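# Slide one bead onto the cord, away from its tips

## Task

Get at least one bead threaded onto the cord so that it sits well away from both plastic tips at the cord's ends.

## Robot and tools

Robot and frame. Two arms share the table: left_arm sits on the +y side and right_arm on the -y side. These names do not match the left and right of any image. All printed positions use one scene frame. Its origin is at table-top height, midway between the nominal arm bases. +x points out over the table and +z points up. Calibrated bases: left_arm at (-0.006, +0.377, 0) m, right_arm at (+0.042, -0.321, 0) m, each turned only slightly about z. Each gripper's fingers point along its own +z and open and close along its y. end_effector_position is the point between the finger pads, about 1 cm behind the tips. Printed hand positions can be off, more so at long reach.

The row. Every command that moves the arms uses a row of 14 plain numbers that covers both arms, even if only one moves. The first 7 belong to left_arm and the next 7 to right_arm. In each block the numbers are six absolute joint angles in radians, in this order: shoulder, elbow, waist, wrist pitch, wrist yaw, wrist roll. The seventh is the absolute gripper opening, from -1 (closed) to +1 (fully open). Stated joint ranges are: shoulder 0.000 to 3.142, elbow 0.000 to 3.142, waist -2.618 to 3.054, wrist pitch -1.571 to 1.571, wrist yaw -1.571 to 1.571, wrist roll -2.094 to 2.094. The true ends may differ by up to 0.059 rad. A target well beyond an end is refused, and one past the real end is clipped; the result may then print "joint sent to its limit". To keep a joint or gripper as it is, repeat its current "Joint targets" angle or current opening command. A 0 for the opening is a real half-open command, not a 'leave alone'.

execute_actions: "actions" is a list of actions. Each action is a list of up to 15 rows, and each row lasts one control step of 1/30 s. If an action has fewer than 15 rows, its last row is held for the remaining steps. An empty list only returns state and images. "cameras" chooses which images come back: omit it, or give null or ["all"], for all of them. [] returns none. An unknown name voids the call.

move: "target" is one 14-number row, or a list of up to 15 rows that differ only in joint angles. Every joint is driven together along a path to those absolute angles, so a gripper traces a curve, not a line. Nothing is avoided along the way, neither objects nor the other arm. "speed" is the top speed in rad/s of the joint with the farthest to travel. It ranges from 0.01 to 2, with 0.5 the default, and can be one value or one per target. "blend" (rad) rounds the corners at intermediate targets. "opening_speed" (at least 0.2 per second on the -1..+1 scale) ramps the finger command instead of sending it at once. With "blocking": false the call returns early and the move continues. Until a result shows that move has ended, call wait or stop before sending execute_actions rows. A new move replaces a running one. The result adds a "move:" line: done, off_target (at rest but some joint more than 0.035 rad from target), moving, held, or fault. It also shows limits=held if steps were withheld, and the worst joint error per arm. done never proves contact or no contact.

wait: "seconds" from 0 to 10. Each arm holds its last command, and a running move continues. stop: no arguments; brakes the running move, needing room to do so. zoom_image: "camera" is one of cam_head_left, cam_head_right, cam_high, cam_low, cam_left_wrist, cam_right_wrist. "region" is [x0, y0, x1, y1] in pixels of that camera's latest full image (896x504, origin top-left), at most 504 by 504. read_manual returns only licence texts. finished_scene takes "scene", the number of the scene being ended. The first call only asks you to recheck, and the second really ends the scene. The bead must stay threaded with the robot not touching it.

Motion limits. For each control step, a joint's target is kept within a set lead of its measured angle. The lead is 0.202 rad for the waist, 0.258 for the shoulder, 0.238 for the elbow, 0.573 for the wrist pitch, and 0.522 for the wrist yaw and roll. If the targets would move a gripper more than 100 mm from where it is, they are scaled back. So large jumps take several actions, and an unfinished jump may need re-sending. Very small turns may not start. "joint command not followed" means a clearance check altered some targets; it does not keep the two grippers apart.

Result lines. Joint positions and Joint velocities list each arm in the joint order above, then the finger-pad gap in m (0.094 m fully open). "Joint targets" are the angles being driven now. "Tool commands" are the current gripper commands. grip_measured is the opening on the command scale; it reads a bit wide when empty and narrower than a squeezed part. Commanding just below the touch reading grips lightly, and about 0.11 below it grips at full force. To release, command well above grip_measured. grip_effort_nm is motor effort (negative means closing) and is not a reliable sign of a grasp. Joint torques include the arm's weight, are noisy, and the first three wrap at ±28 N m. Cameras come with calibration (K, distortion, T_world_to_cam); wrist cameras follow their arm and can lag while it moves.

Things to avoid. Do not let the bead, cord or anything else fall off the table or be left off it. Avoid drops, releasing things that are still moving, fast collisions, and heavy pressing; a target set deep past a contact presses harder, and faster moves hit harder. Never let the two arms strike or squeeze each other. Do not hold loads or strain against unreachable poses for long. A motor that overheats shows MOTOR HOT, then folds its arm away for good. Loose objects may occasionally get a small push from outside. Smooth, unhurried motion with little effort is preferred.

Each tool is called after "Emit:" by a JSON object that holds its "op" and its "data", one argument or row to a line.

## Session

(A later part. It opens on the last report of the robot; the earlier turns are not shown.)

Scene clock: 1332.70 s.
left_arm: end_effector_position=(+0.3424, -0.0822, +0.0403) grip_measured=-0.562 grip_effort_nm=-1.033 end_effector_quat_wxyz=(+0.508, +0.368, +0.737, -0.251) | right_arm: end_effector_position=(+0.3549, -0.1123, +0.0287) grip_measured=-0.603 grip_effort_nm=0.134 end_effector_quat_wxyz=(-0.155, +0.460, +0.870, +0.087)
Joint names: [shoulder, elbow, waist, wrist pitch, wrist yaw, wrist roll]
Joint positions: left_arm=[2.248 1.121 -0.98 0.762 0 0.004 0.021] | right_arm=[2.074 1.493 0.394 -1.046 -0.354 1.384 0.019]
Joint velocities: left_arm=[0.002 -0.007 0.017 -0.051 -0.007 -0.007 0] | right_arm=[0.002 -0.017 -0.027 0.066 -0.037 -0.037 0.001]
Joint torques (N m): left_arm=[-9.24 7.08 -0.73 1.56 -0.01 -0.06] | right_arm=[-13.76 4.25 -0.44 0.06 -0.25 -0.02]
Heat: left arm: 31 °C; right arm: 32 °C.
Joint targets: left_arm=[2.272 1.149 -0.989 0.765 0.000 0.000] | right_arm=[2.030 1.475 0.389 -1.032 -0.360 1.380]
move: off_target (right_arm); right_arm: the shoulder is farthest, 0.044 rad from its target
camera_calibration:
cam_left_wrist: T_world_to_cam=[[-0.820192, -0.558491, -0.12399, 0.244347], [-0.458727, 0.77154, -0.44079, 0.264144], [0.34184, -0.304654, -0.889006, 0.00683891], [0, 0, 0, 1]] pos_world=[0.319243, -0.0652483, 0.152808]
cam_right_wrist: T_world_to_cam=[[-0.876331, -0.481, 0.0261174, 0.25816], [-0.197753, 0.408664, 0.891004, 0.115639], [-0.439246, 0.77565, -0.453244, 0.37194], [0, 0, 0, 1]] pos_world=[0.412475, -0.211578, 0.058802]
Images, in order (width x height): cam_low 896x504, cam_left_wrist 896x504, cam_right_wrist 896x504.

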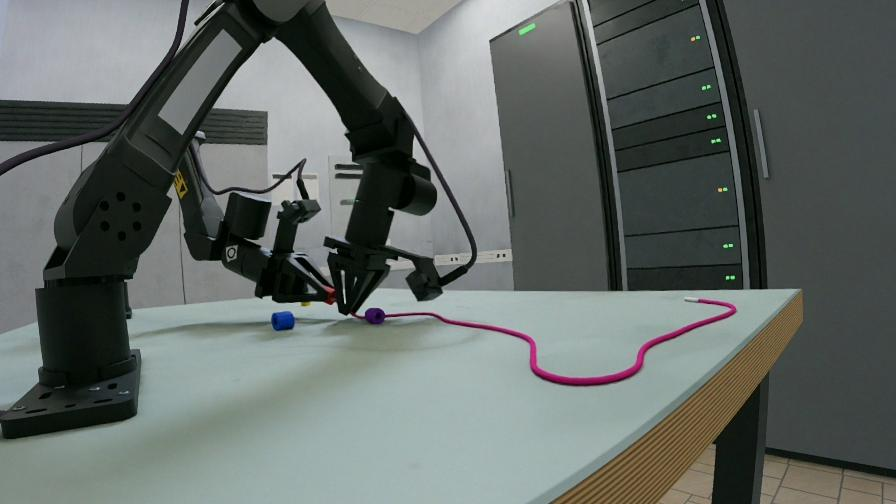

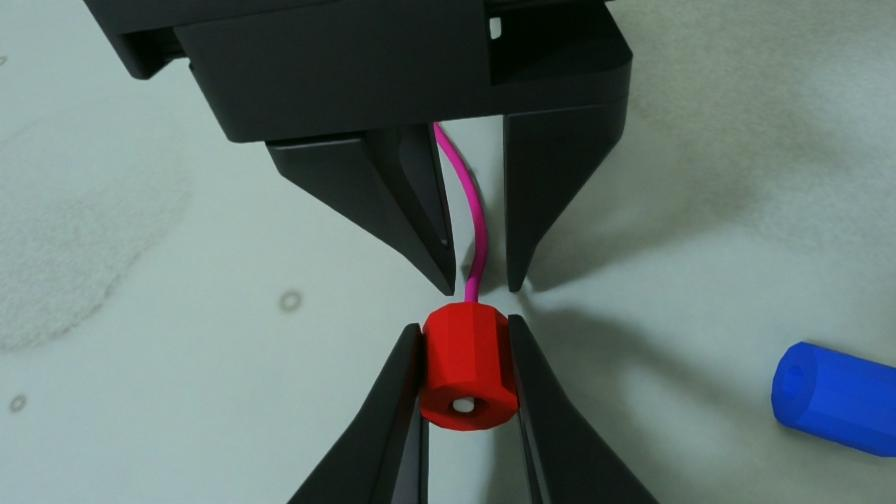

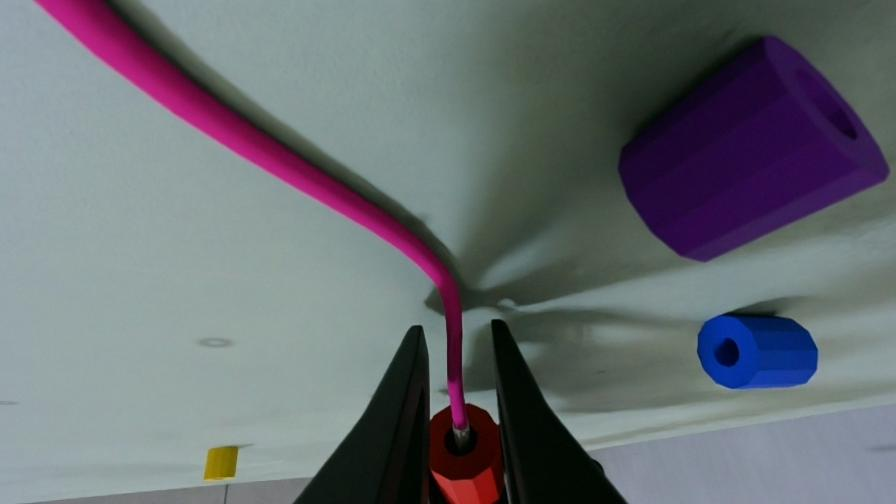

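Emit:
{"op": "move", "data": {
  "target": [2.272,1.149,-0.989,0.765,0,0,-0.65,2.03,1.475,0.389,-1.032,-0.360,1.38,-0.97],
  "opening_speed": 0.4,
  "cameras": ["cam_low","cam_left_wrist","cam_right_wrist"]
}}

Emit:
{"op": "zoom_image", "data": {
  "camera": "cam_low",
  "region": [280, 255, 380, 315]
}}

Emit:
{"op": "zoom_image", "data": {
  "camera": "cam_left_wrist",
  "region": [380, 180, 560, 440]
}}

Emit:
{"op": "zoom_image", "data": {
  "camera": "cam_right_wrist",
  "region": [380, 230, 560, 450]
}}

Scene clock: 1340.00 s.
left_arm: end_effector_position=(+0.3424, -0.0822, +0.0403) grip_measured=-0.562 grip_effort_nm=-1.028 end_effector_quat_wxyz=(+0.508, +0.368, +0.737, -0.251) | right_arm: end_effector_position=(+0.3552, -0.1122, +0.0287) grip_measured=-0.944 grip_effort_nm=-1.013 end_effector_quat_wxyz=(-0.155, +0.460, +0.870, +0.088)
Joint names: [shoulder, elbow, waist, wrist pitch, wrist yaw, wrist roll]
Joint positions: left_arm=[2.248 1.121 -0.98 0.762 0 0.004 0.021] | right_arm=[2.074 1.493 0.394 -1.045 -0.354 1.384 0.003]
Joint velocities: left_arm=[0.007 0.007 -0.012 0.037 -0.037 0.007 0] | right_arm=[-0.002 0.002 0.012 -0.051 0.022 0.007 0]
Joint torques (N m): left_arm=[-9.24 7.06 -0.72 1.56 -0.01 -0.05] | right_arm=[-13.68 4.21 -0.4 0.04 -0.25 -0.02]
Heat: left arm: 32 °C; right arm: 35 °C.
Joint targets: left_arm=[2.272 1.149 -0.989 0.765 0.000 0.000] | right_arm=[2.030 1.475 0.389 -1.032 -0.360 1.380]
move: off_target (right_arm); right_arm: the shoulder is farthest, 0.044 rad from its target
camera_calibration:
cam_left_wrist: T_world_to_cam=[[-0.820192, -0.558491, -0.12399, 0.244347], [-0.458727, 0.77154, -0.44079, 0.264144], [0.34184, -0.304654, -0.889006, 0.00683891], [0, 0, 0, 1]] pos_world=[0.319243, -0.0652483, 0.152808]
cam_right_wrist: T_world_to_cam=[[-0.876358, -0.481012, 0.0249771, 0.258472], [-0.198683, 0.408247, 0.890988, 0.115941], [-0.438773, 0.775862, -0.45334, 0.371814], [0, 0, 0, 1]] pos_world=[0.412691, -0.211481, 0.0588003]
Images, in order (width x height): cam_low 896x504, cam_left_wrist 896x504, cam_right_wrist 896x504.

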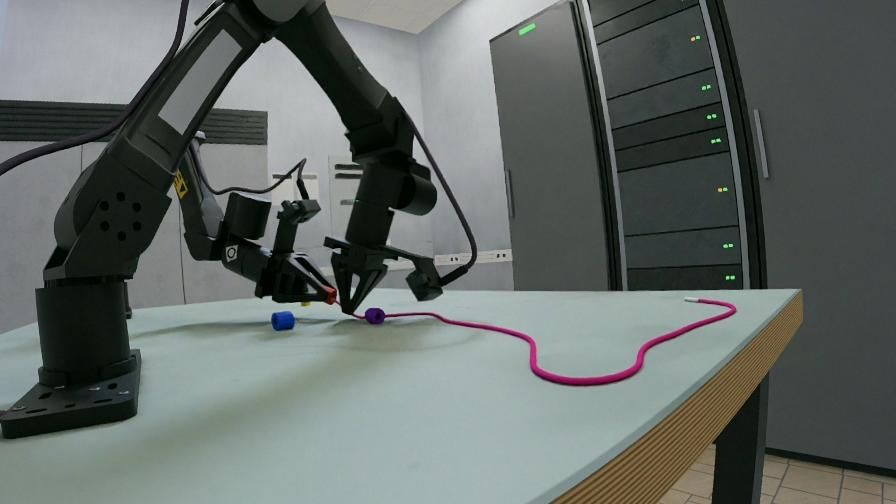

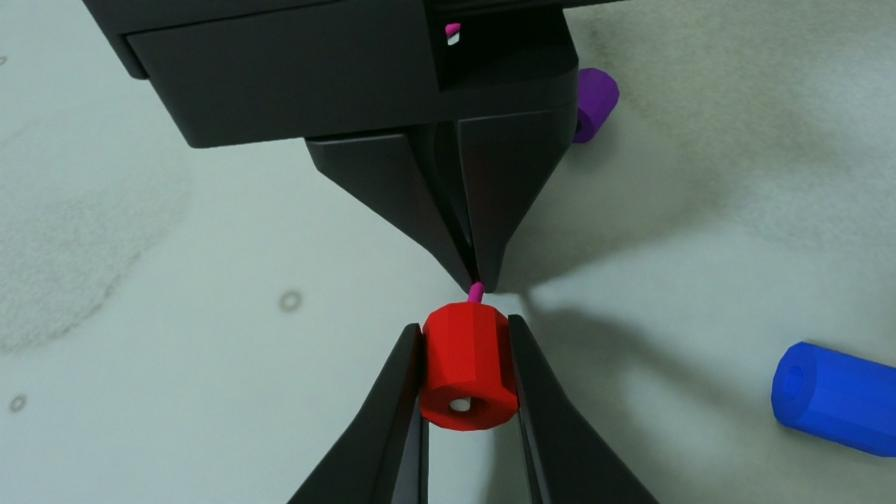

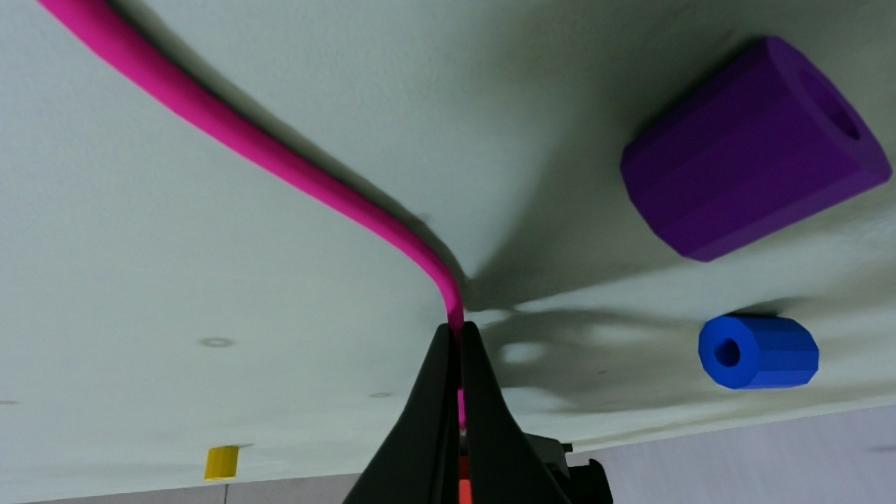

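Scaled by 5.040 from the camera's 896x504 image, which has a finer 1280x720 frame.

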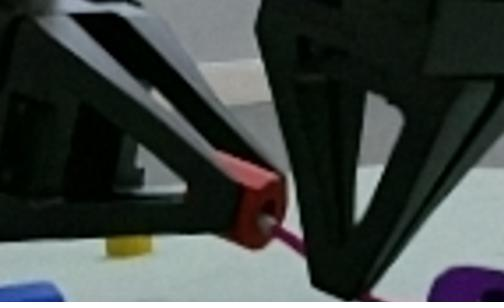

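Scaled by 1.938 from the camera's 896x504 image, which has a finer 1280x720 frame.

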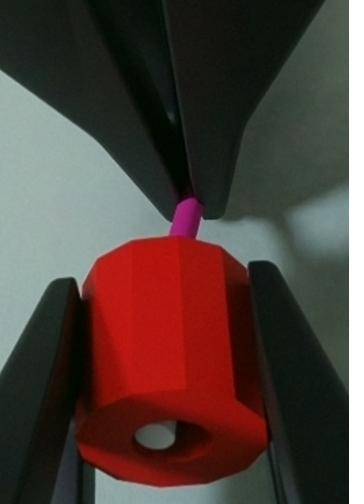

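Scaled by 2.291 from the camera's 896x504 image, which has a finer 1280x720 frame.

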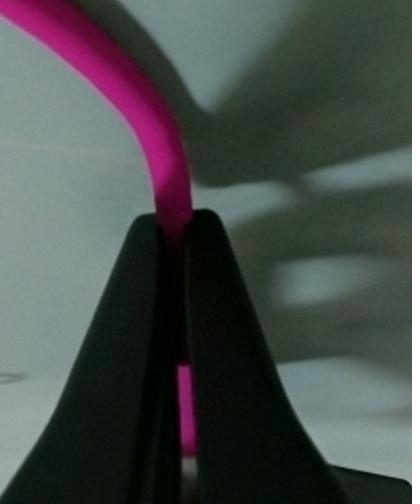

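Emit:
{"op": "move", "data": {
  "target": [2.272,1.149,-0.989,0.765,0,0,-0.65,2.088,1.548,0.421,-1.112,-0.360,1.38,-0.97],
  "speed": 0.08,
  "cameras": ["cam_low","cam_left_wrist","cam_right_wrist"]
}}

Emit:
{"op": "zoom_image", "data": {
  "camera": "cam_low",
  "region": [280, 255, 380, 315]
}}

Emit:
{"op": "zoom_image", "data": {
  "camera": "cam_left_wrist",
  "region": [380, 180, 560, 440]
}}

Emit:
{"op": "zoom_image", "data": {
  "camera": "cam_right_wrist",
  "region": [380, 230, 560, 450]
}}

Scene clock: 1355.27 s.
left_arm: end_effector_position=(+0.3424, -0.0822, +0.0403) grip_measured=-0.562 grip_effort_nm=-1.023 end_effector_quat_wxyz=(+0.508, +0.368, +0.737, -0.251) | right_arm: end_effector_position=(+0.3480, -0.1076, +0.0340) grip_measured=-0.947 grip_effort_nm=-1.053 end_effector_quat_wxyz=(-0.162, +0.453, +0.873, +0.078)
Joint names: [shoulder, elbow, waist, wrist pitch, wrist yaw, wrist roll]
Joint positions: left_arm=[2.248 1.121 -0.98 0.762 0 0.004 0.021] | right_arm=[2.074 1.513 0.413 -1.087 -0.354 1.384 0.002]
Joint velocities: left_arm=[-0.012 0.002 0.002 -0.022 -0.066 0.051 0] | right_arm=[-0.007 0.012 -0.022 0.007 -0.066 -0.037 -0.001]
Joint torques (N m): left_arm=[-9.24 7.06 -0.72 1.56 -0.01 -0.06] | right_arm=[-9.03 8.28 0.69 -0.39 -0.26 -0.01]
Heat: left arm: 32 °C; right arm: 36 °C.
Joint targets: left_arm=[2.272 1.149 -0.989 0.765 0.000 0.000] | right_arm=[2.088 1.548 0.421 -1.112 -0.360 1.380]
move: done
camera_calibration:
cam_left_wrist: T_world_to_cam=[[-0.820192, -0.558491, -0.12399, 0.244347], [-0.458727, 0.77154, -0.44079, 0.264144], [0.34184, -0.304654, -0.889006, 0.00683891], [0, 0, 0, 1]] pos_world=[0.319243, -0.0652483, 0.152808]
cam_right_wrist: T_world_to_cam=[[-0.866146, -0.497645, 0.0462558, 0.248199], [-0.189369, 0.412421, 0.891094, 0.105151], [-0.462526, 0.763058, -0.451456, 0.374282], [0, 0, 0, 1]] pos_world=[0.408004, -0.20545, 0.063791]
Images, in order (width x height): cam_low 896x504, cam_left_wrist 896x504, cam_right_wrist 896x504.

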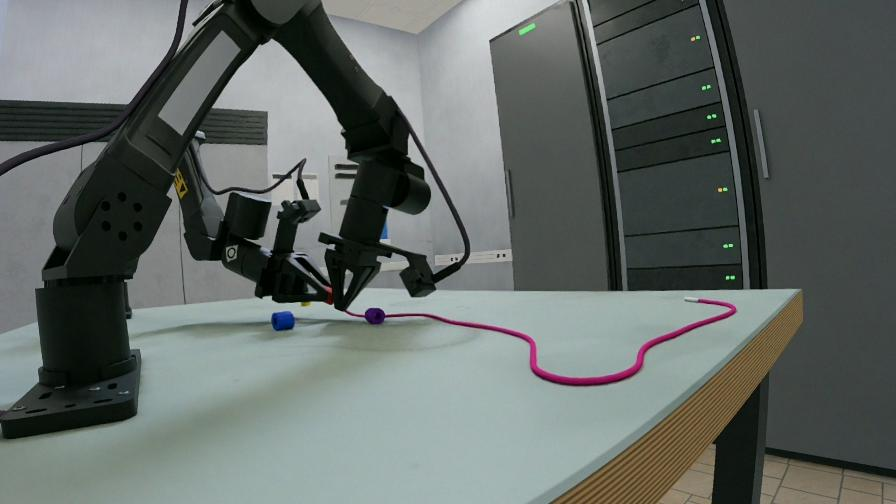

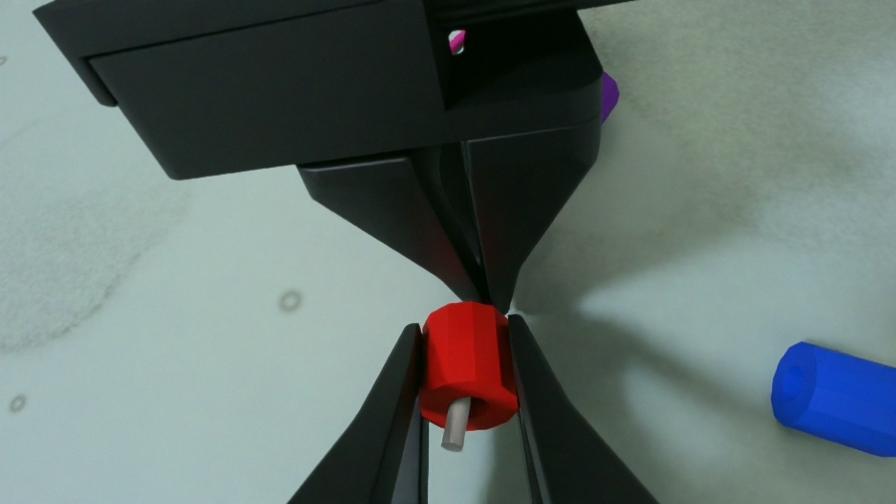

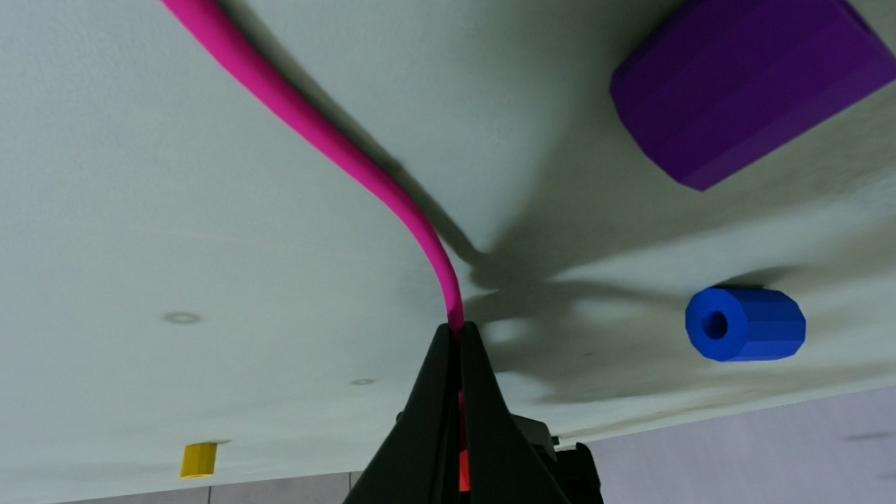

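Scaled by 5.040 from the camera's 896x504 image, which has a finer 1280x720 frame.

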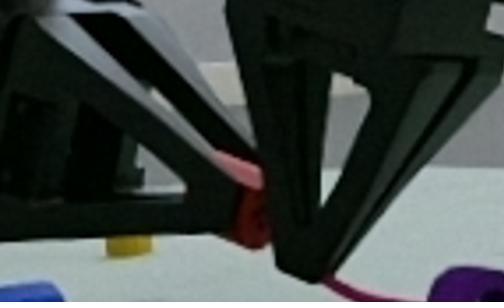

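Scaled by 1.938 from the camera's 896x504 image, which has a finer 1280x720 frame.

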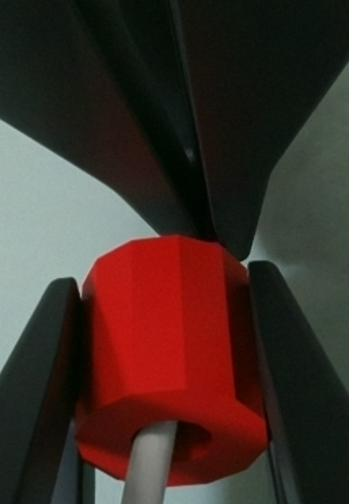

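Scaled by 2.291 from the camera's 896x504 image, which has a finer 1280x720 frame.

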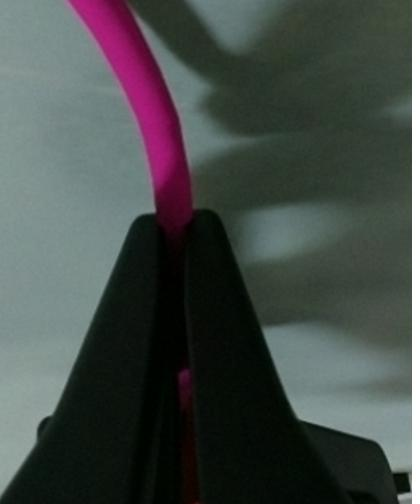

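Emit:
{"op": "move", "data": {
  "target": [2.272,1.149,-0.989,0.765,0,0,-0.65,2.088,1.548,0.421,-1.112,-0.360,1.38,-0.6],
  "opening_speed": 0.8,
  "cameras": []
}}

Emit:
{"op": "move", "data": {
  "target": [2.272,1.149,-0.989,0.765,0,0,-0.65,2.03,1.475,0.385,-1.032,-0.360,1.38,-0.6],
  "speed": 0.15,
  "cameras": ["cam_low","cam_left_wrist","cam_right_wrist"]
}}

Emit:
{"op": "zoom_image", "data": {
  "camera": "cam_low",
  "region": [280, 255, 380, 315]
}}

Emit:
{"op": "zoom_image", "data": {
  "camera": "cam_right_wrist",
  "region": [380, 230, 560, 450]
}}

Scene clock: 1373.67 s.
left_arm: end_effector_position=(+0.3424, -0.0822, +0.0403) grip_measured=-0.562 grip_effort_nm=-1.023 end_effector_quat_wxyz=(+0.508, +0.368, +0.737, -0.251) | right_arm: end_effector_position=(+0.3477, -0.1077, +0.0340) grip_measured=-0.603 grip_effort_nm=0.134 end_effector_quat_wxyz=(-0.163, +0.453, +0.873, +0.078)
Joint names: [shoulder, elbow, waist, wrist pitch, wrist yaw, wrist roll]
Joint positions: left_arm=[2.248 1.121 -0.98 0.762 0 0.004 0.021] | right_arm=[2.074 1.513 0.413 -1.088 -0.354 1.384 0.019]
Joint velocities: left_arm=[-0.002 0.007 0.007 -0.037 0.007 0.007 -0.001] | right_arm=[-0.012 -0.007 0.002 -0.066 0.051 -0.007 -0.001]
Joint torques (N m): left_arm=[-9.25 7.05 -0.7 1.56 -0.01 -0.06] | right_arm=[-9.11 8.21 0.66 -0.37 -0.25 -0.03]
Heat: left arm: 32 °C; right arm: 34 °C.
Joint targets: left_arm=[2.272 1.149 -0.989 0.765 0.000 0.000] | right_arm=[2.088 1.548 0.421 -1.112 -0.360 1.380]
move: done
No camera images: "cameras" was empty.

Scene clock: 1374.73 s.
left_arm: end_effector_position=(+0.3424, -0.0822, +0.0403) grip_measured=-0.562 grip_effort_nm=-1.028 end_effector_quat_wxyz=(+0.508, +0.368, +0.737, -0.251) | right_arm: end_effector_position=(+0.3555, -0.1132, +0.0287) grip_measured=-0.603 grip_effort_nm=0.134 end_effector_quat_wxyz=(-0.155, +0.461, +0.869, +0.088)
Joint names: [shoulder, elbow, waist, wrist pitch, wrist yaw, wrist roll]
Joint positions: left_arm=[2.248 1.121 -0.98 0.762 0 0.004 0.021] | right_arm=[2.074 1.493 0.391 -1.046 -0.355 1.384 0.019]
Joint velocities: left_arm=[-0.017 -0.002 -0.002 -0.037 0.051 0.066 0] | right_arm=[-0.017 0.002 -0.007 -0.037 0.066 0.007 -0.001]
Joint torques (N m): left_arm=[-9.24 7.08 -0.73 1.56 -0.01 -0.05] | right_arm=[-13.74 4.27 -0.57 0.02 -0.24 -0.02]
Heat: left arm: 32 °C; right arm: 34 °C.
Joint targets: left_arm=[2.272 1.149 -0.989 0.765 0.000 0.000] | right_arm=[2.030 1.475 0.385 -1.032 -0.360 1.380]
move: off_target (right_arm); right_arm: the shoulder is farthest, 0.044 rad from its target
camera_calibration:
cam_left_wrist: T_world_to_cam=[[-0.820192, -0.558491, -0.12399, 0.244347], [-0.458727, 0.77154, -0.44079, 0.264144], [0.34184, -0.304654, -0.889006, 0.00683891], [0, 0, 0, 1]] pos_world=[0.319243, -0.0652483, 0.152808]
cam_right_wrist: T_world_to_cam=[[-0.877801, -0.478314, 0.0260866, 0.259092], [-0.196358, 0.40896, 0.891176, 0.115639], [-0.43693, 0.777154, -0.452906, 0.372254], [0, 0, 0, 1]] pos_world=[0.412787, -0.212663, 0.0587821]
Images, in order (width x height): cam_low 896x504, cam_left_wrist 896x504, cam_right_wrist 896x504.

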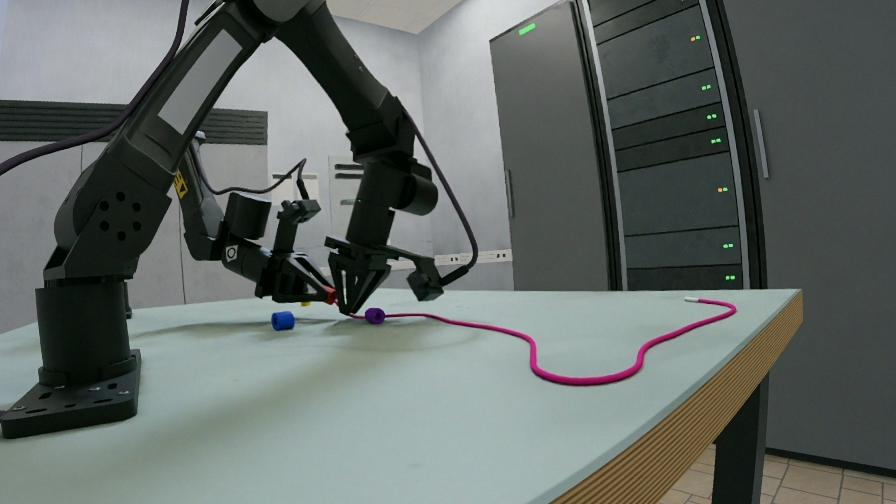

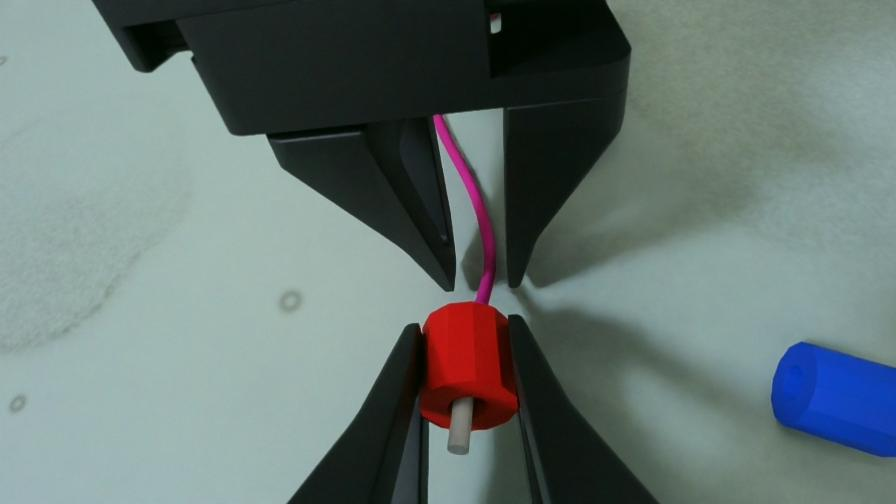

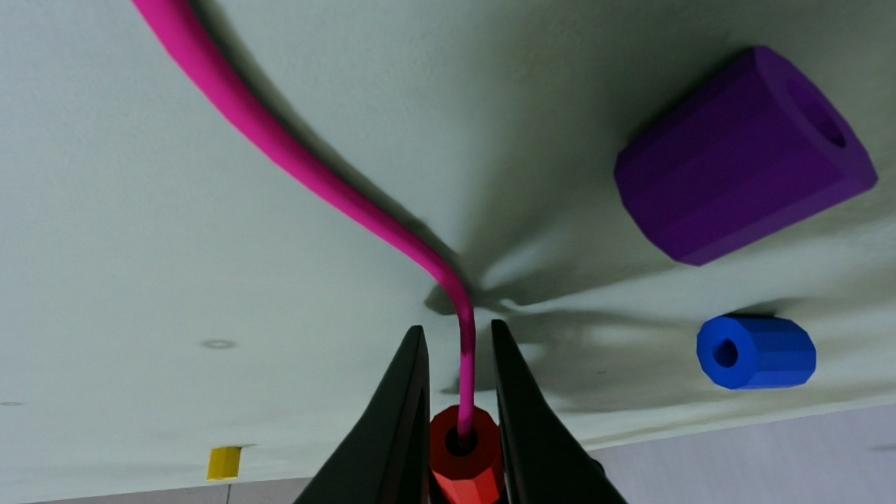

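Scaled by 5.040 from the camera's 896x504 image, which has a finer 1280x720 frame.

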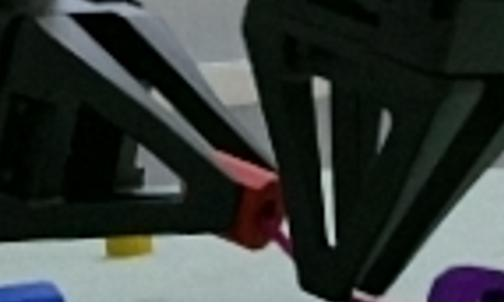

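Scaled by 2.291 from the camera's 896x504 image, which has a finer 1280x720 frame.

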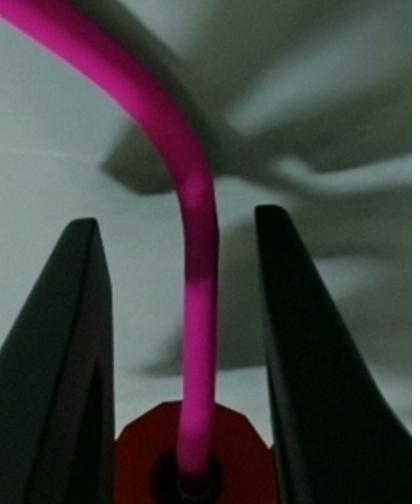

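Works nicely, no slip. Close and push.

Emit:
{"op": "move", "data": {
  "target": [2.272,1.149,-0.989,0.765,0,0,-0.65,2.03,1.475,0.385,-1.032,-0.360,1.38,-0.97],
  "opening_speed": 0.5,
  "cameras": []
}}

Emit:
{"op": "move", "data": {
  "target": [2.272,1.149,-0.989,0.765,0,0,-0.65,2.088,1.548,0.421,-1.112,-0.360,1.38,-0.97],
  "speed": 0.1,
  "cameras": ["cam_low","cam_left_wrist","cam_right_wrist"]
}}

Emit:
{"op": "zoom_image", "data": {
  "camera": "cam_low",
  "region": [280, 255, 380, 315]
}}

Scene clock: 1382.77 s.
left_arm: end_effector_position=(+0.3424, -0.0822, +0.0403) grip_measured=-0.562 grip_effort_nm=-1.028 end_effector_quat_wxyz=(+0.508, +0.368, +0.737, -0.251) | right_arm: end_effector_position=(+0.3558, -0.1131, +0.0287) grip_measured=-0.960 grip_effort_nm=-0.994 end_effector_quat_wxyz=(-0.155, +0.461, +0.869, +0.088)
Joint names: [shoulder, elbow, waist, wrist pitch, wrist yaw, wrist roll]
Joint positions: left_arm=[2.248 1.121 -0.98 0.762 0 0.004 0.021] | right_arm=[2.074 1.493 0.391 -1.045 -0.355 1.384 0.002]
Joint velocities: left_arm=[-0.002 -0.002 -0.002 -0.051 -0.007 0.081 0] | right_arm=[-0.007 0.007 -0.002 0.022 -0.022 -0.037 0]
Joint torques (N m): left_arm=[-9.22 7.06 -0.73 1.57 -0.01 -0.06] | right_arm=[-13.71 4.26 -0.47 0.04 -0.24 -0.04]
Heat: left arm: 32 °C; right arm: 36 °C.
Joint targets: left_arm=[2.272 1.149 -0.989 0.765 0.000 0.000] | right_arm=[2.030 1.475 0.385 -1.032 -0.360 1.380]
move: off_target (right_arm); right_arm: the shoulder is farthest, 0.044 rad from its target
No camera images: "cameras" was empty.

Scene clock: 1384.10 s.
left_arm: end_effector_position=(+0.3424, -0.0822, +0.0403) grip_measured=-0.562 grip_effort_nm=-1.023 end_effector_quat_wxyz=(+0.508, +0.368, +0.737, -0.251) | right_arm: end_effector_position=(+0.3479, -0.1071, +0.0341) grip_measured=-0.965 grip_effort_nm=-1.057 end_effector_quat_wxyz=(-0.162, +0.452, +0.873, +0.078)
Joint names: [shoulder, elbow, waist, wrist pitch, wrist yaw, wrist roll]
Joint positions: left_arm=[2.248 1.121 -0.98 0.762 0 0.004 0.021] | right_arm=[2.074 1.514 0.414 -1.087 -0.355 1.384 0.002]
Joint velocities: left_arm=[0.002 0.012 0.027 -0.081 0.081 -0.022 0.001] | right_arm=[-0.022 -0.012 -0.002 -0.007 0.037 0.007 0]
Joint torques (N m): left_arm=[-9.24 7.08 -0.73 1.57 -0.01 -0.06] | right_arm=[-9.07 8.24 0.65 -0.39 -0.26 -0.02]
Heat: left arm: 32 °C; right arm: 36 °C.
Joint targets: left_arm=[2.272 1.149 -0.989 0.765 0.000 0.000] | right_arm=[2.088 1.548 0.421 -1.112 -0.360 1.380]
move: done
camera_calibration:
cam_left_wrist: T_world_to_cam=[[-0.820192, -0.558491, -0.12399, 0.244347], [-0.458727, 0.77154, -0.44079, 0.264144], [0.34184, -0.304654, -0.889006, 0.00683891], [0, 0, 0, 1]] pos_world=[0.319243, -0.0652483, 0.152808]
cam_right_wrist: T_world_to_cam=[[-0.865615, -0.498642, 0.0454654, 0.248109], [-0.190299, 0.411613, 0.89127, 0.105071], [-0.463139, 0.762844, -0.451189, 0.374091], [0, 0, 0, 1]] pos_world=[0.408018, -0.204904, 0.0638582]
Images, in order (width x height): cam_low 896x504, cam_left_wrist 896x504, cam_right_wrist 896x504.

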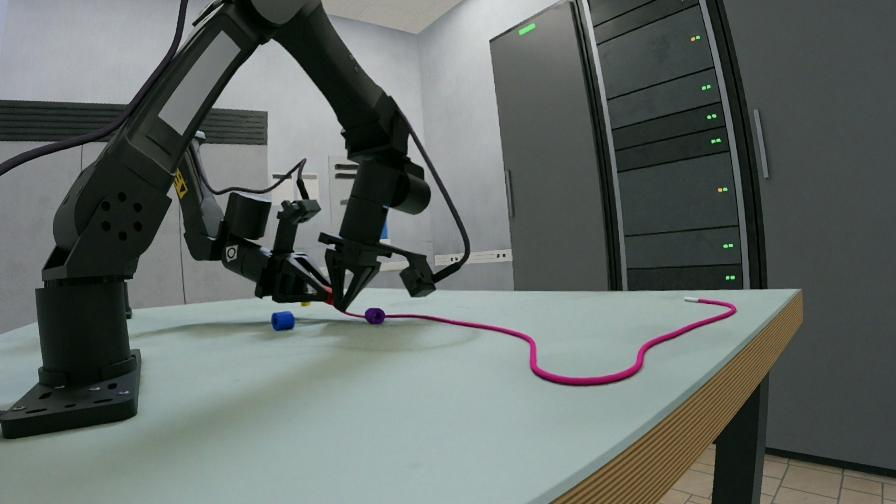

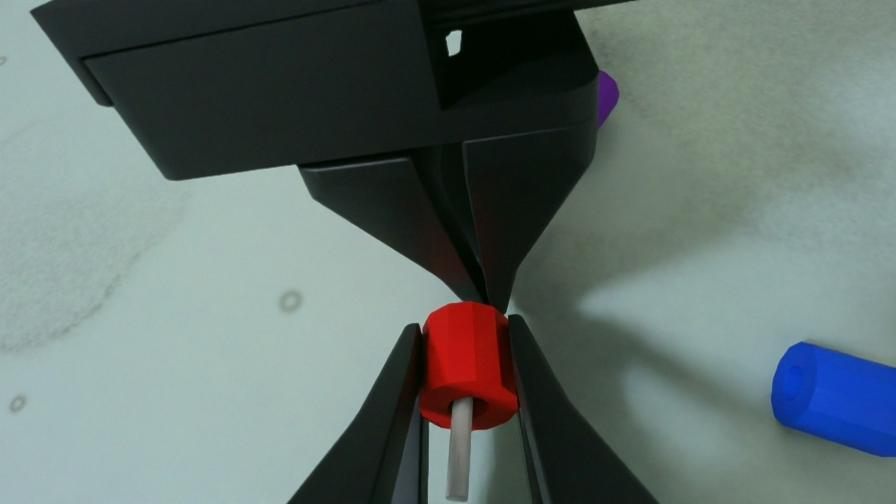

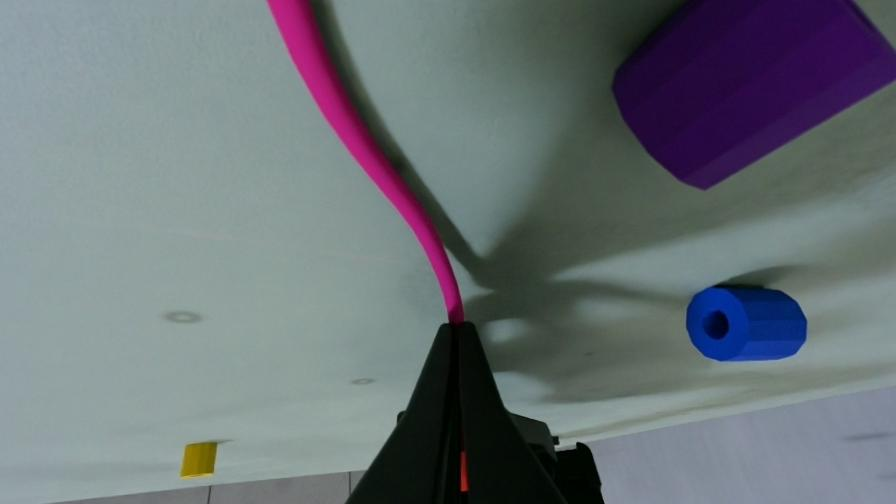

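Scaled by 5.040 from the camera's 896x504 image, which has a finer 1280x720 frame.

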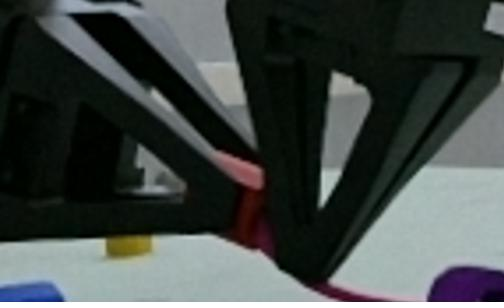

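Emit:
{"op": "move", "data": {
  "target": [2.272,1.149,-0.989,0.765,0,0,-0.65,2.088,1.548,0.421,-1.112,-0.360,1.38,-0.6],
  "opening_speed": 0.8,
  "cameras": []
}}

Emit:
{"op": "move", "data": {
  "target": [2.272,1.149,-0.989,0.765,0,0,-0.65,2.03,1.460,0.375,-1.018,-0.360,1.38,-0.6],
  "speed": 0.15,
  "cameras": ["cam_low","cam_left_wrist","cam_right_wrist"]
}}

Emit:
{"op": "zoom_image", "data": {
  "camera": "cam_low",
  "region": [280, 255, 380, 315]
}}

Emit:
{"op": "zoom_image", "data": {
  "camera": "cam_right_wrist",
  "region": [380, 230, 560, 450]
}}

Scene clock: 1391.83 s.
left_arm: end_effector_position=(+0.3424, -0.0822, +0.0403) grip_measured=-0.562 grip_effort_nm=-1.028 end_effector_quat_wxyz=(+0.508, +0.368, +0.737, -0.251) | right_arm: end_effector_position=(+0.3477, -0.1072, +0.0341) grip_measured=-0.603 grip_effort_nm=0.134 end_effector_quat_wxyz=(-0.163, +0.452, +0.873, +0.078)
Joint names: [shoulder, elbow, waist, wrist pitch, wrist yaw, wrist roll]
Joint positions: left_arm=[2.248 1.121 -0.98 0.762 0 0.004 0.021] | right_arm=[2.074 1.514 0.414 -1.088 -0.355 1.384 0.019]
Joint velocities: left_arm=[0.002 0.002 0.002 -0.066 -0.037 -0.066 -0.001] | right_arm=[-0.002 0.012 0.002 0.022 0.007 0.066 0]
Joint torques (N m): left_arm=[-9.25 7.06 -0.72 1.56 -0.01 -0.06] | right_arm=[-9.13 8.28 0.59 -0.38 -0.23 -0.02]
Heat: left arm: 32 °C; right arm: 35 °C.
Joint targets: left_arm=[2.272 1.149 -0.989 0.765 0.000 0.000] | right_arm=[2.088 1.548 0.421 -1.112 -0.360 1.380]
move: done
No camera images: "cameras" was empty.

Scene clock: 1393.03 s.
left_arm: end_effector_position=(+0.3424, -0.0822, +0.0403) grip_measured=-0.562 grip_effort_nm=-1.023 end_effector_quat_wxyz=(+0.508, +0.368, +0.737, -0.251) | right_arm: end_effector_position=(+0.3562, -0.1171, +0.0251) grip_measured=-0.603 grip_effort_nm=0.134 end_effector_quat_wxyz=(-0.155, +0.466, +0.867, +0.088)
Joint names: [shoulder, elbow, waist, wrist pitch, wrist yaw, wrist roll]
Joint positions: left_arm=[2.248 1.121 -0.98 0.762 0 0.004 0.021] | right_arm=[2.074 1.478 0.38 -1.032 -0.355 1.384 0.019]
Joint velocities: left_arm=[0.007 0.002 0.002 -0.022 -0.051 -0.037 0] | right_arm=[-0.017 -0.012 0.002 -0.022 -0.022 -0.051 0]
Joint torques (N m): left_arm=[-9.22 7.05 -0.73 1.57 -0.02 -0.05] | right_arm=[-13.67 4.27 -0.47 0.04 -0.27 -0.02]
Heat: left arm: 32 °C; right arm: 35 °C.
Joint targets: left_arm=[2.272 1.149 -0.989 0.765 0.000 0.000] | right_arm=[2.030 1.460 0.375 -1.018 -0.360 1.380]
move: off_target (right_arm); right_arm: the shoulder is farthest, 0.044 rad from its target
camera_calibration:
cam_left_wrist: T_world_to_cam=[[-0.820192, -0.558491, -0.12399, 0.244347], [-0.458727, 0.77154, -0.44079, 0.264144], [0.34184, -0.304654, -0.889006, 0.00683891], [0, 0, 0, 1]] pos_world=[0.319243, -0.0652483, 0.152808]
cam_right_wrist: T_world_to_cam=[[-0.882653, -0.469235, 0.0272269, 0.260687], [-0.191199, 0.411365, 0.891191, 0.119009], [-0.429379, 0.781407, -0.45281, 0.371732], [0, 0, 0, 1]] pos_world=[0.412464, -0.217106, 0.055166]
Images, in order (width x height): cam_low 896x504, cam_left_wrist 896x504, cam_right_wrist 896x504.

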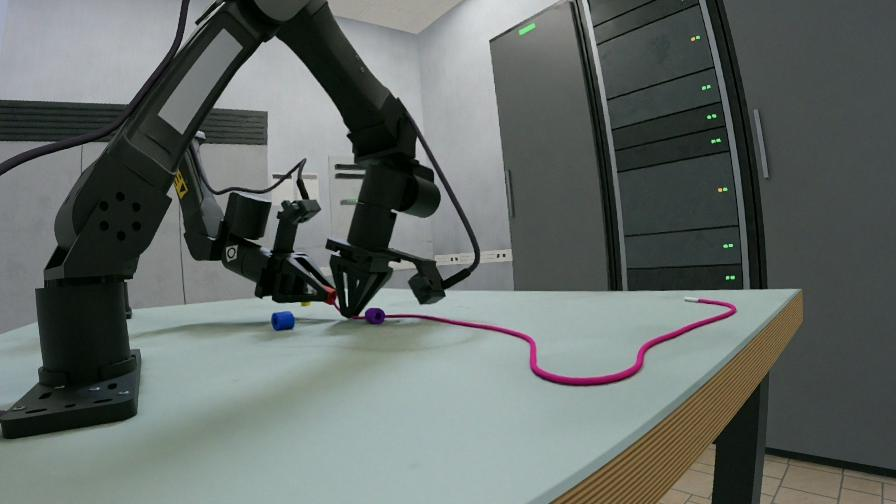

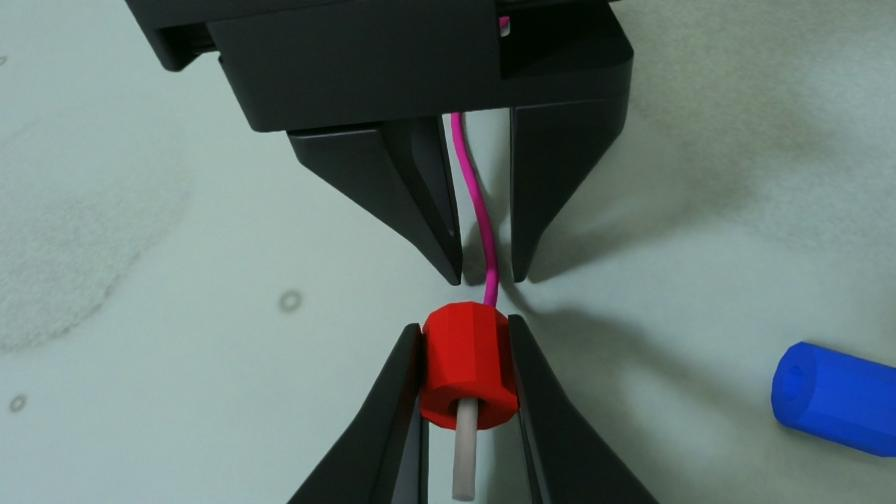

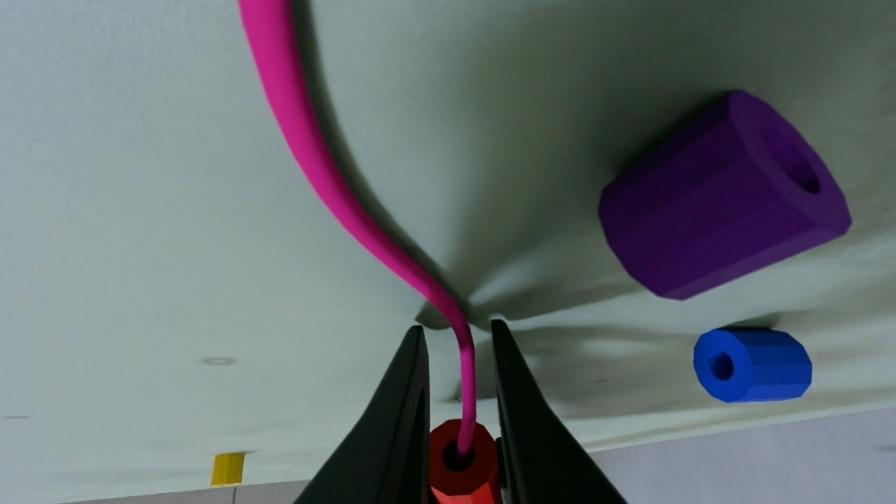

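Scaled by 5.040 from the camera's 896x504 image, which has a finer 1280x720 frame.

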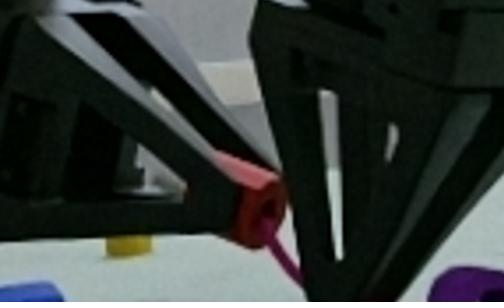

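Scaled by 2.291 from the camera's 896x504 image, which has a finer 1280x720 frame.

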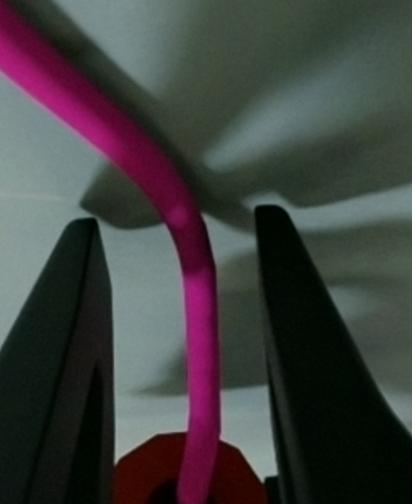

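Emit:
{"op": "move", "data": {
  "target": [2.272,1.149,-0.989,0.765,0,0,-0.65,2.03,1.460,0.375,-1.018,-0.360,1.38,-0.97],
  "opening_speed": 0.5,
  "cameras": []
}}

Emit:
{"op": "move", "data": {
  "target": [2.272,1.149,-0.989,0.765,0,0,-0.65,2.088,1.548,0.421,-1.112,-0.360,1.38,-0.97],
  "speed": 0.1,
  "cameras": ["cam_low","cam_left_wrist","cam_right_wrist"]
}}

Emit:
{"op": "zoom_image", "data": {
  "camera": "cam_low",
  "region": [280, 255, 380, 315]
}}

Scene clock: 1403.47 s.
left_arm: end_effector_position=(+0.3424, -0.0822, +0.0403) grip_measured=-0.562 grip_effort_nm=-1.028 end_effector_quat_wxyz=(+0.508, +0.368, +0.737, -0.251) | right_arm: end_effector_position=(+0.3563, -0.1170, +0.0252) grip_measured=-0.967 grip_effort_nm=-0.872 end_effector_quat_wxyz=(-0.155, +0.466, +0.867, +0.089)
Joint names: [shoulder, elbow, waist, wrist pitch, wrist yaw, wrist roll]
Joint positions: left_arm=[2.248 1.121 -0.98 0.762 0 0.004 0.021] | right_arm=[2.074 1.478 0.38 -1.031 -0.355 1.384 0.002]
Joint velocities: left_arm=[-0.027 -0.012 0.022 -0.051 -0.007 0.022 0] | right_arm=[0.002 -0.002 -0.007 0.007 0.007 0.007 -0.002]
Joint torques (N m): left_arm=[-9.24 7.05 -0.73 1.56 -0.01 -0.05] | right_arm=[-13.71 4.26 -0.42 0.02 -0.24 -0.03]
Heat: left arm: 32 °C; right arm: 37 °C.
Joint targets: left_arm=[2.272 1.149 -0.989 0.765 0.000 0.000] | right_arm=[2.030 1.460 0.375 -1.018 -0.360 1.380]
move: off_target (right_arm); right_arm: the shoulder is farthest, 0.044 rad from its target
No camera images: "cameras" was empty.

Scene clock: 1404.93 s.
left_arm: end_effector_position=(+0.3424, -0.0822, +0.0403) grip_measured=-0.562 grip_effort_nm=-1.038 end_effector_quat_wxyz=(+0.508, +0.368, +0.737, -0.251) | right_arm: end_effector_position=(+0.3477, -0.1072, +0.0339) grip_measured=-0.966 grip_effort_nm=-0.823 end_effector_quat_wxyz=(-0.163, +0.453, +0.873, +0.078)
Joint names: [shoulder, elbow, waist, wrist pitch, wrist yaw, wrist roll]
Joint positions: left_arm=[2.248 1.121 -0.98 0.762 0 0.004 0.021] | right_arm=[2.074 1.513 0.414 -1.087 -0.355 1.384 0.002]
Joint velocities: left_arm=[-0.017 -0.002 0.022 0.007 -0.037 0.022 -0.001] | right_arm=[-0.017 -0.017 -0.012 0.022 -0.007 -0.007 -0.001]
Joint torques (N m): left_arm=[-9.22 7.08 -0.73 1.56 -0.02 -0.06] | right_arm=[-9.09 8.29 0.68 -0.37 -0.24 -0.03]
Heat: left arm: 32 °C; right arm: 37 °C.
Joint targets: left_arm=[2.272 1.149 -0.989 0.765 0.000 0.000] | right_arm=[2.088 1.548 0.421 -1.112 -0.360 1.380]
move: done
camera_calibration:
cam_left_wrist: T_world_to_cam=[[-0.820192, -0.558491, -0.12399, 0.244347], [-0.458727, 0.77154, -0.44079, 0.264144], [0.34184, -0.304654, -0.889006, 0.00683891], [0, 0, 0, 1]] pos_world=[0.319243, -0.0652483, 0.152808]
cam_right_wrist: T_world_to_cam=[[-0.865787, -0.498278, 0.0461635, 0.247976], [-0.189213, 0.411373, 0.891611, 0.104772], [-0.463261, 0.763211, -0.450443, 0.374084], [0, 0, 0, 1]] pos_world=[0.407817, -0.205044, 0.0636401]
Images, in order (width x height): cam_low 896x504, cam_left_wrist 896x504, cam_right_wrist 896x504.

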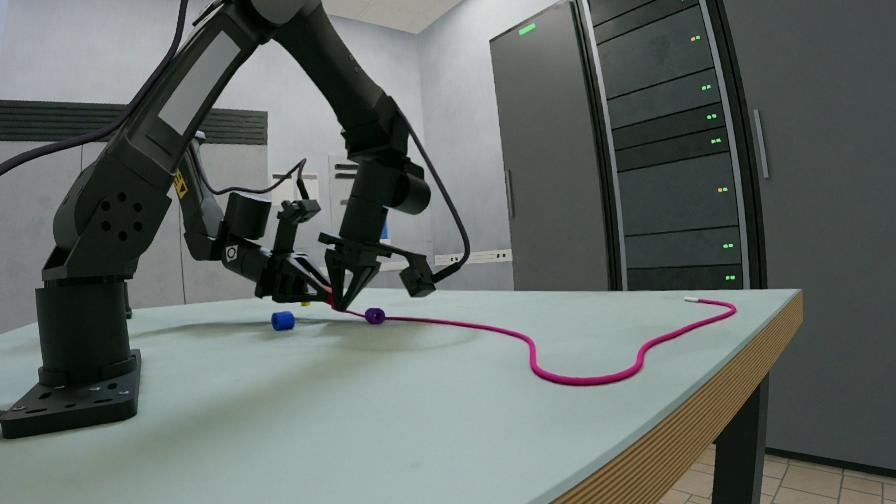

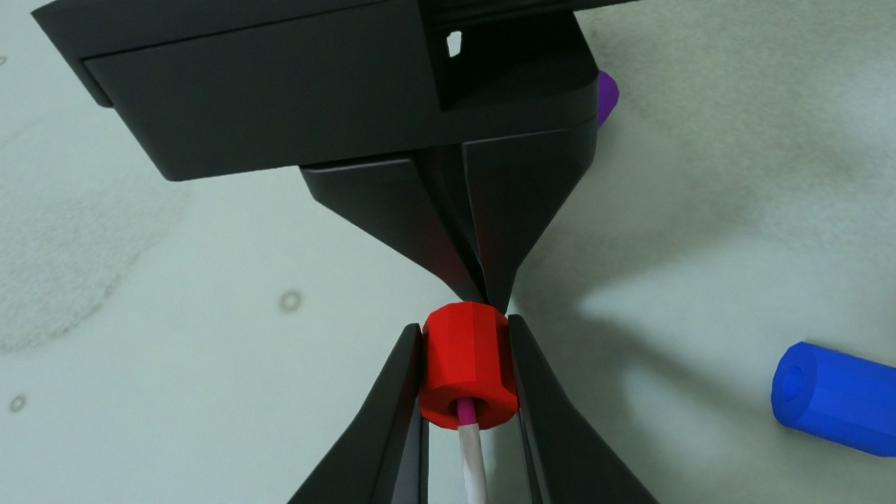

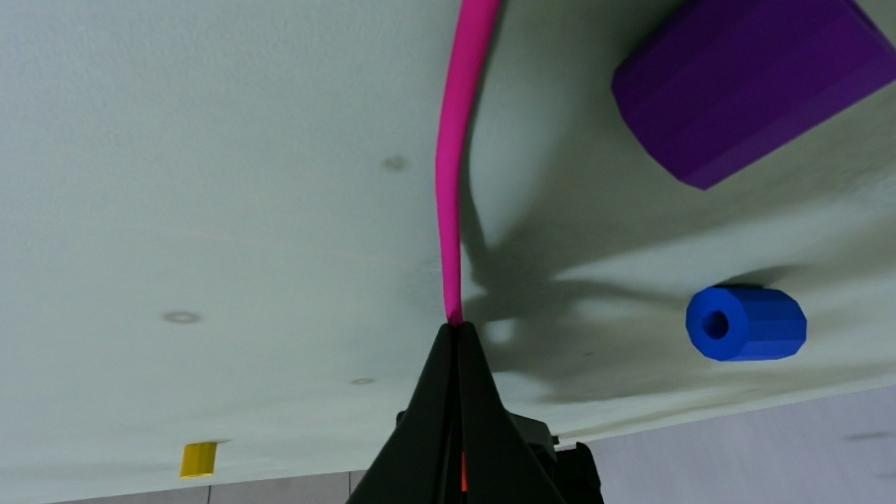

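Scaled by 5.040 from the camera's 896x504 image, which has a finer 1280x720 frame.

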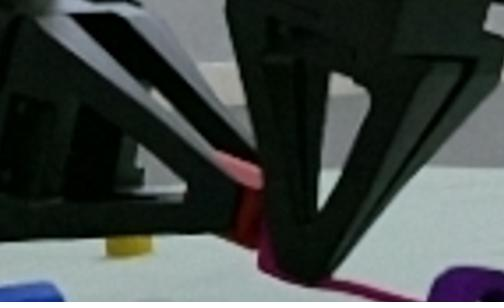

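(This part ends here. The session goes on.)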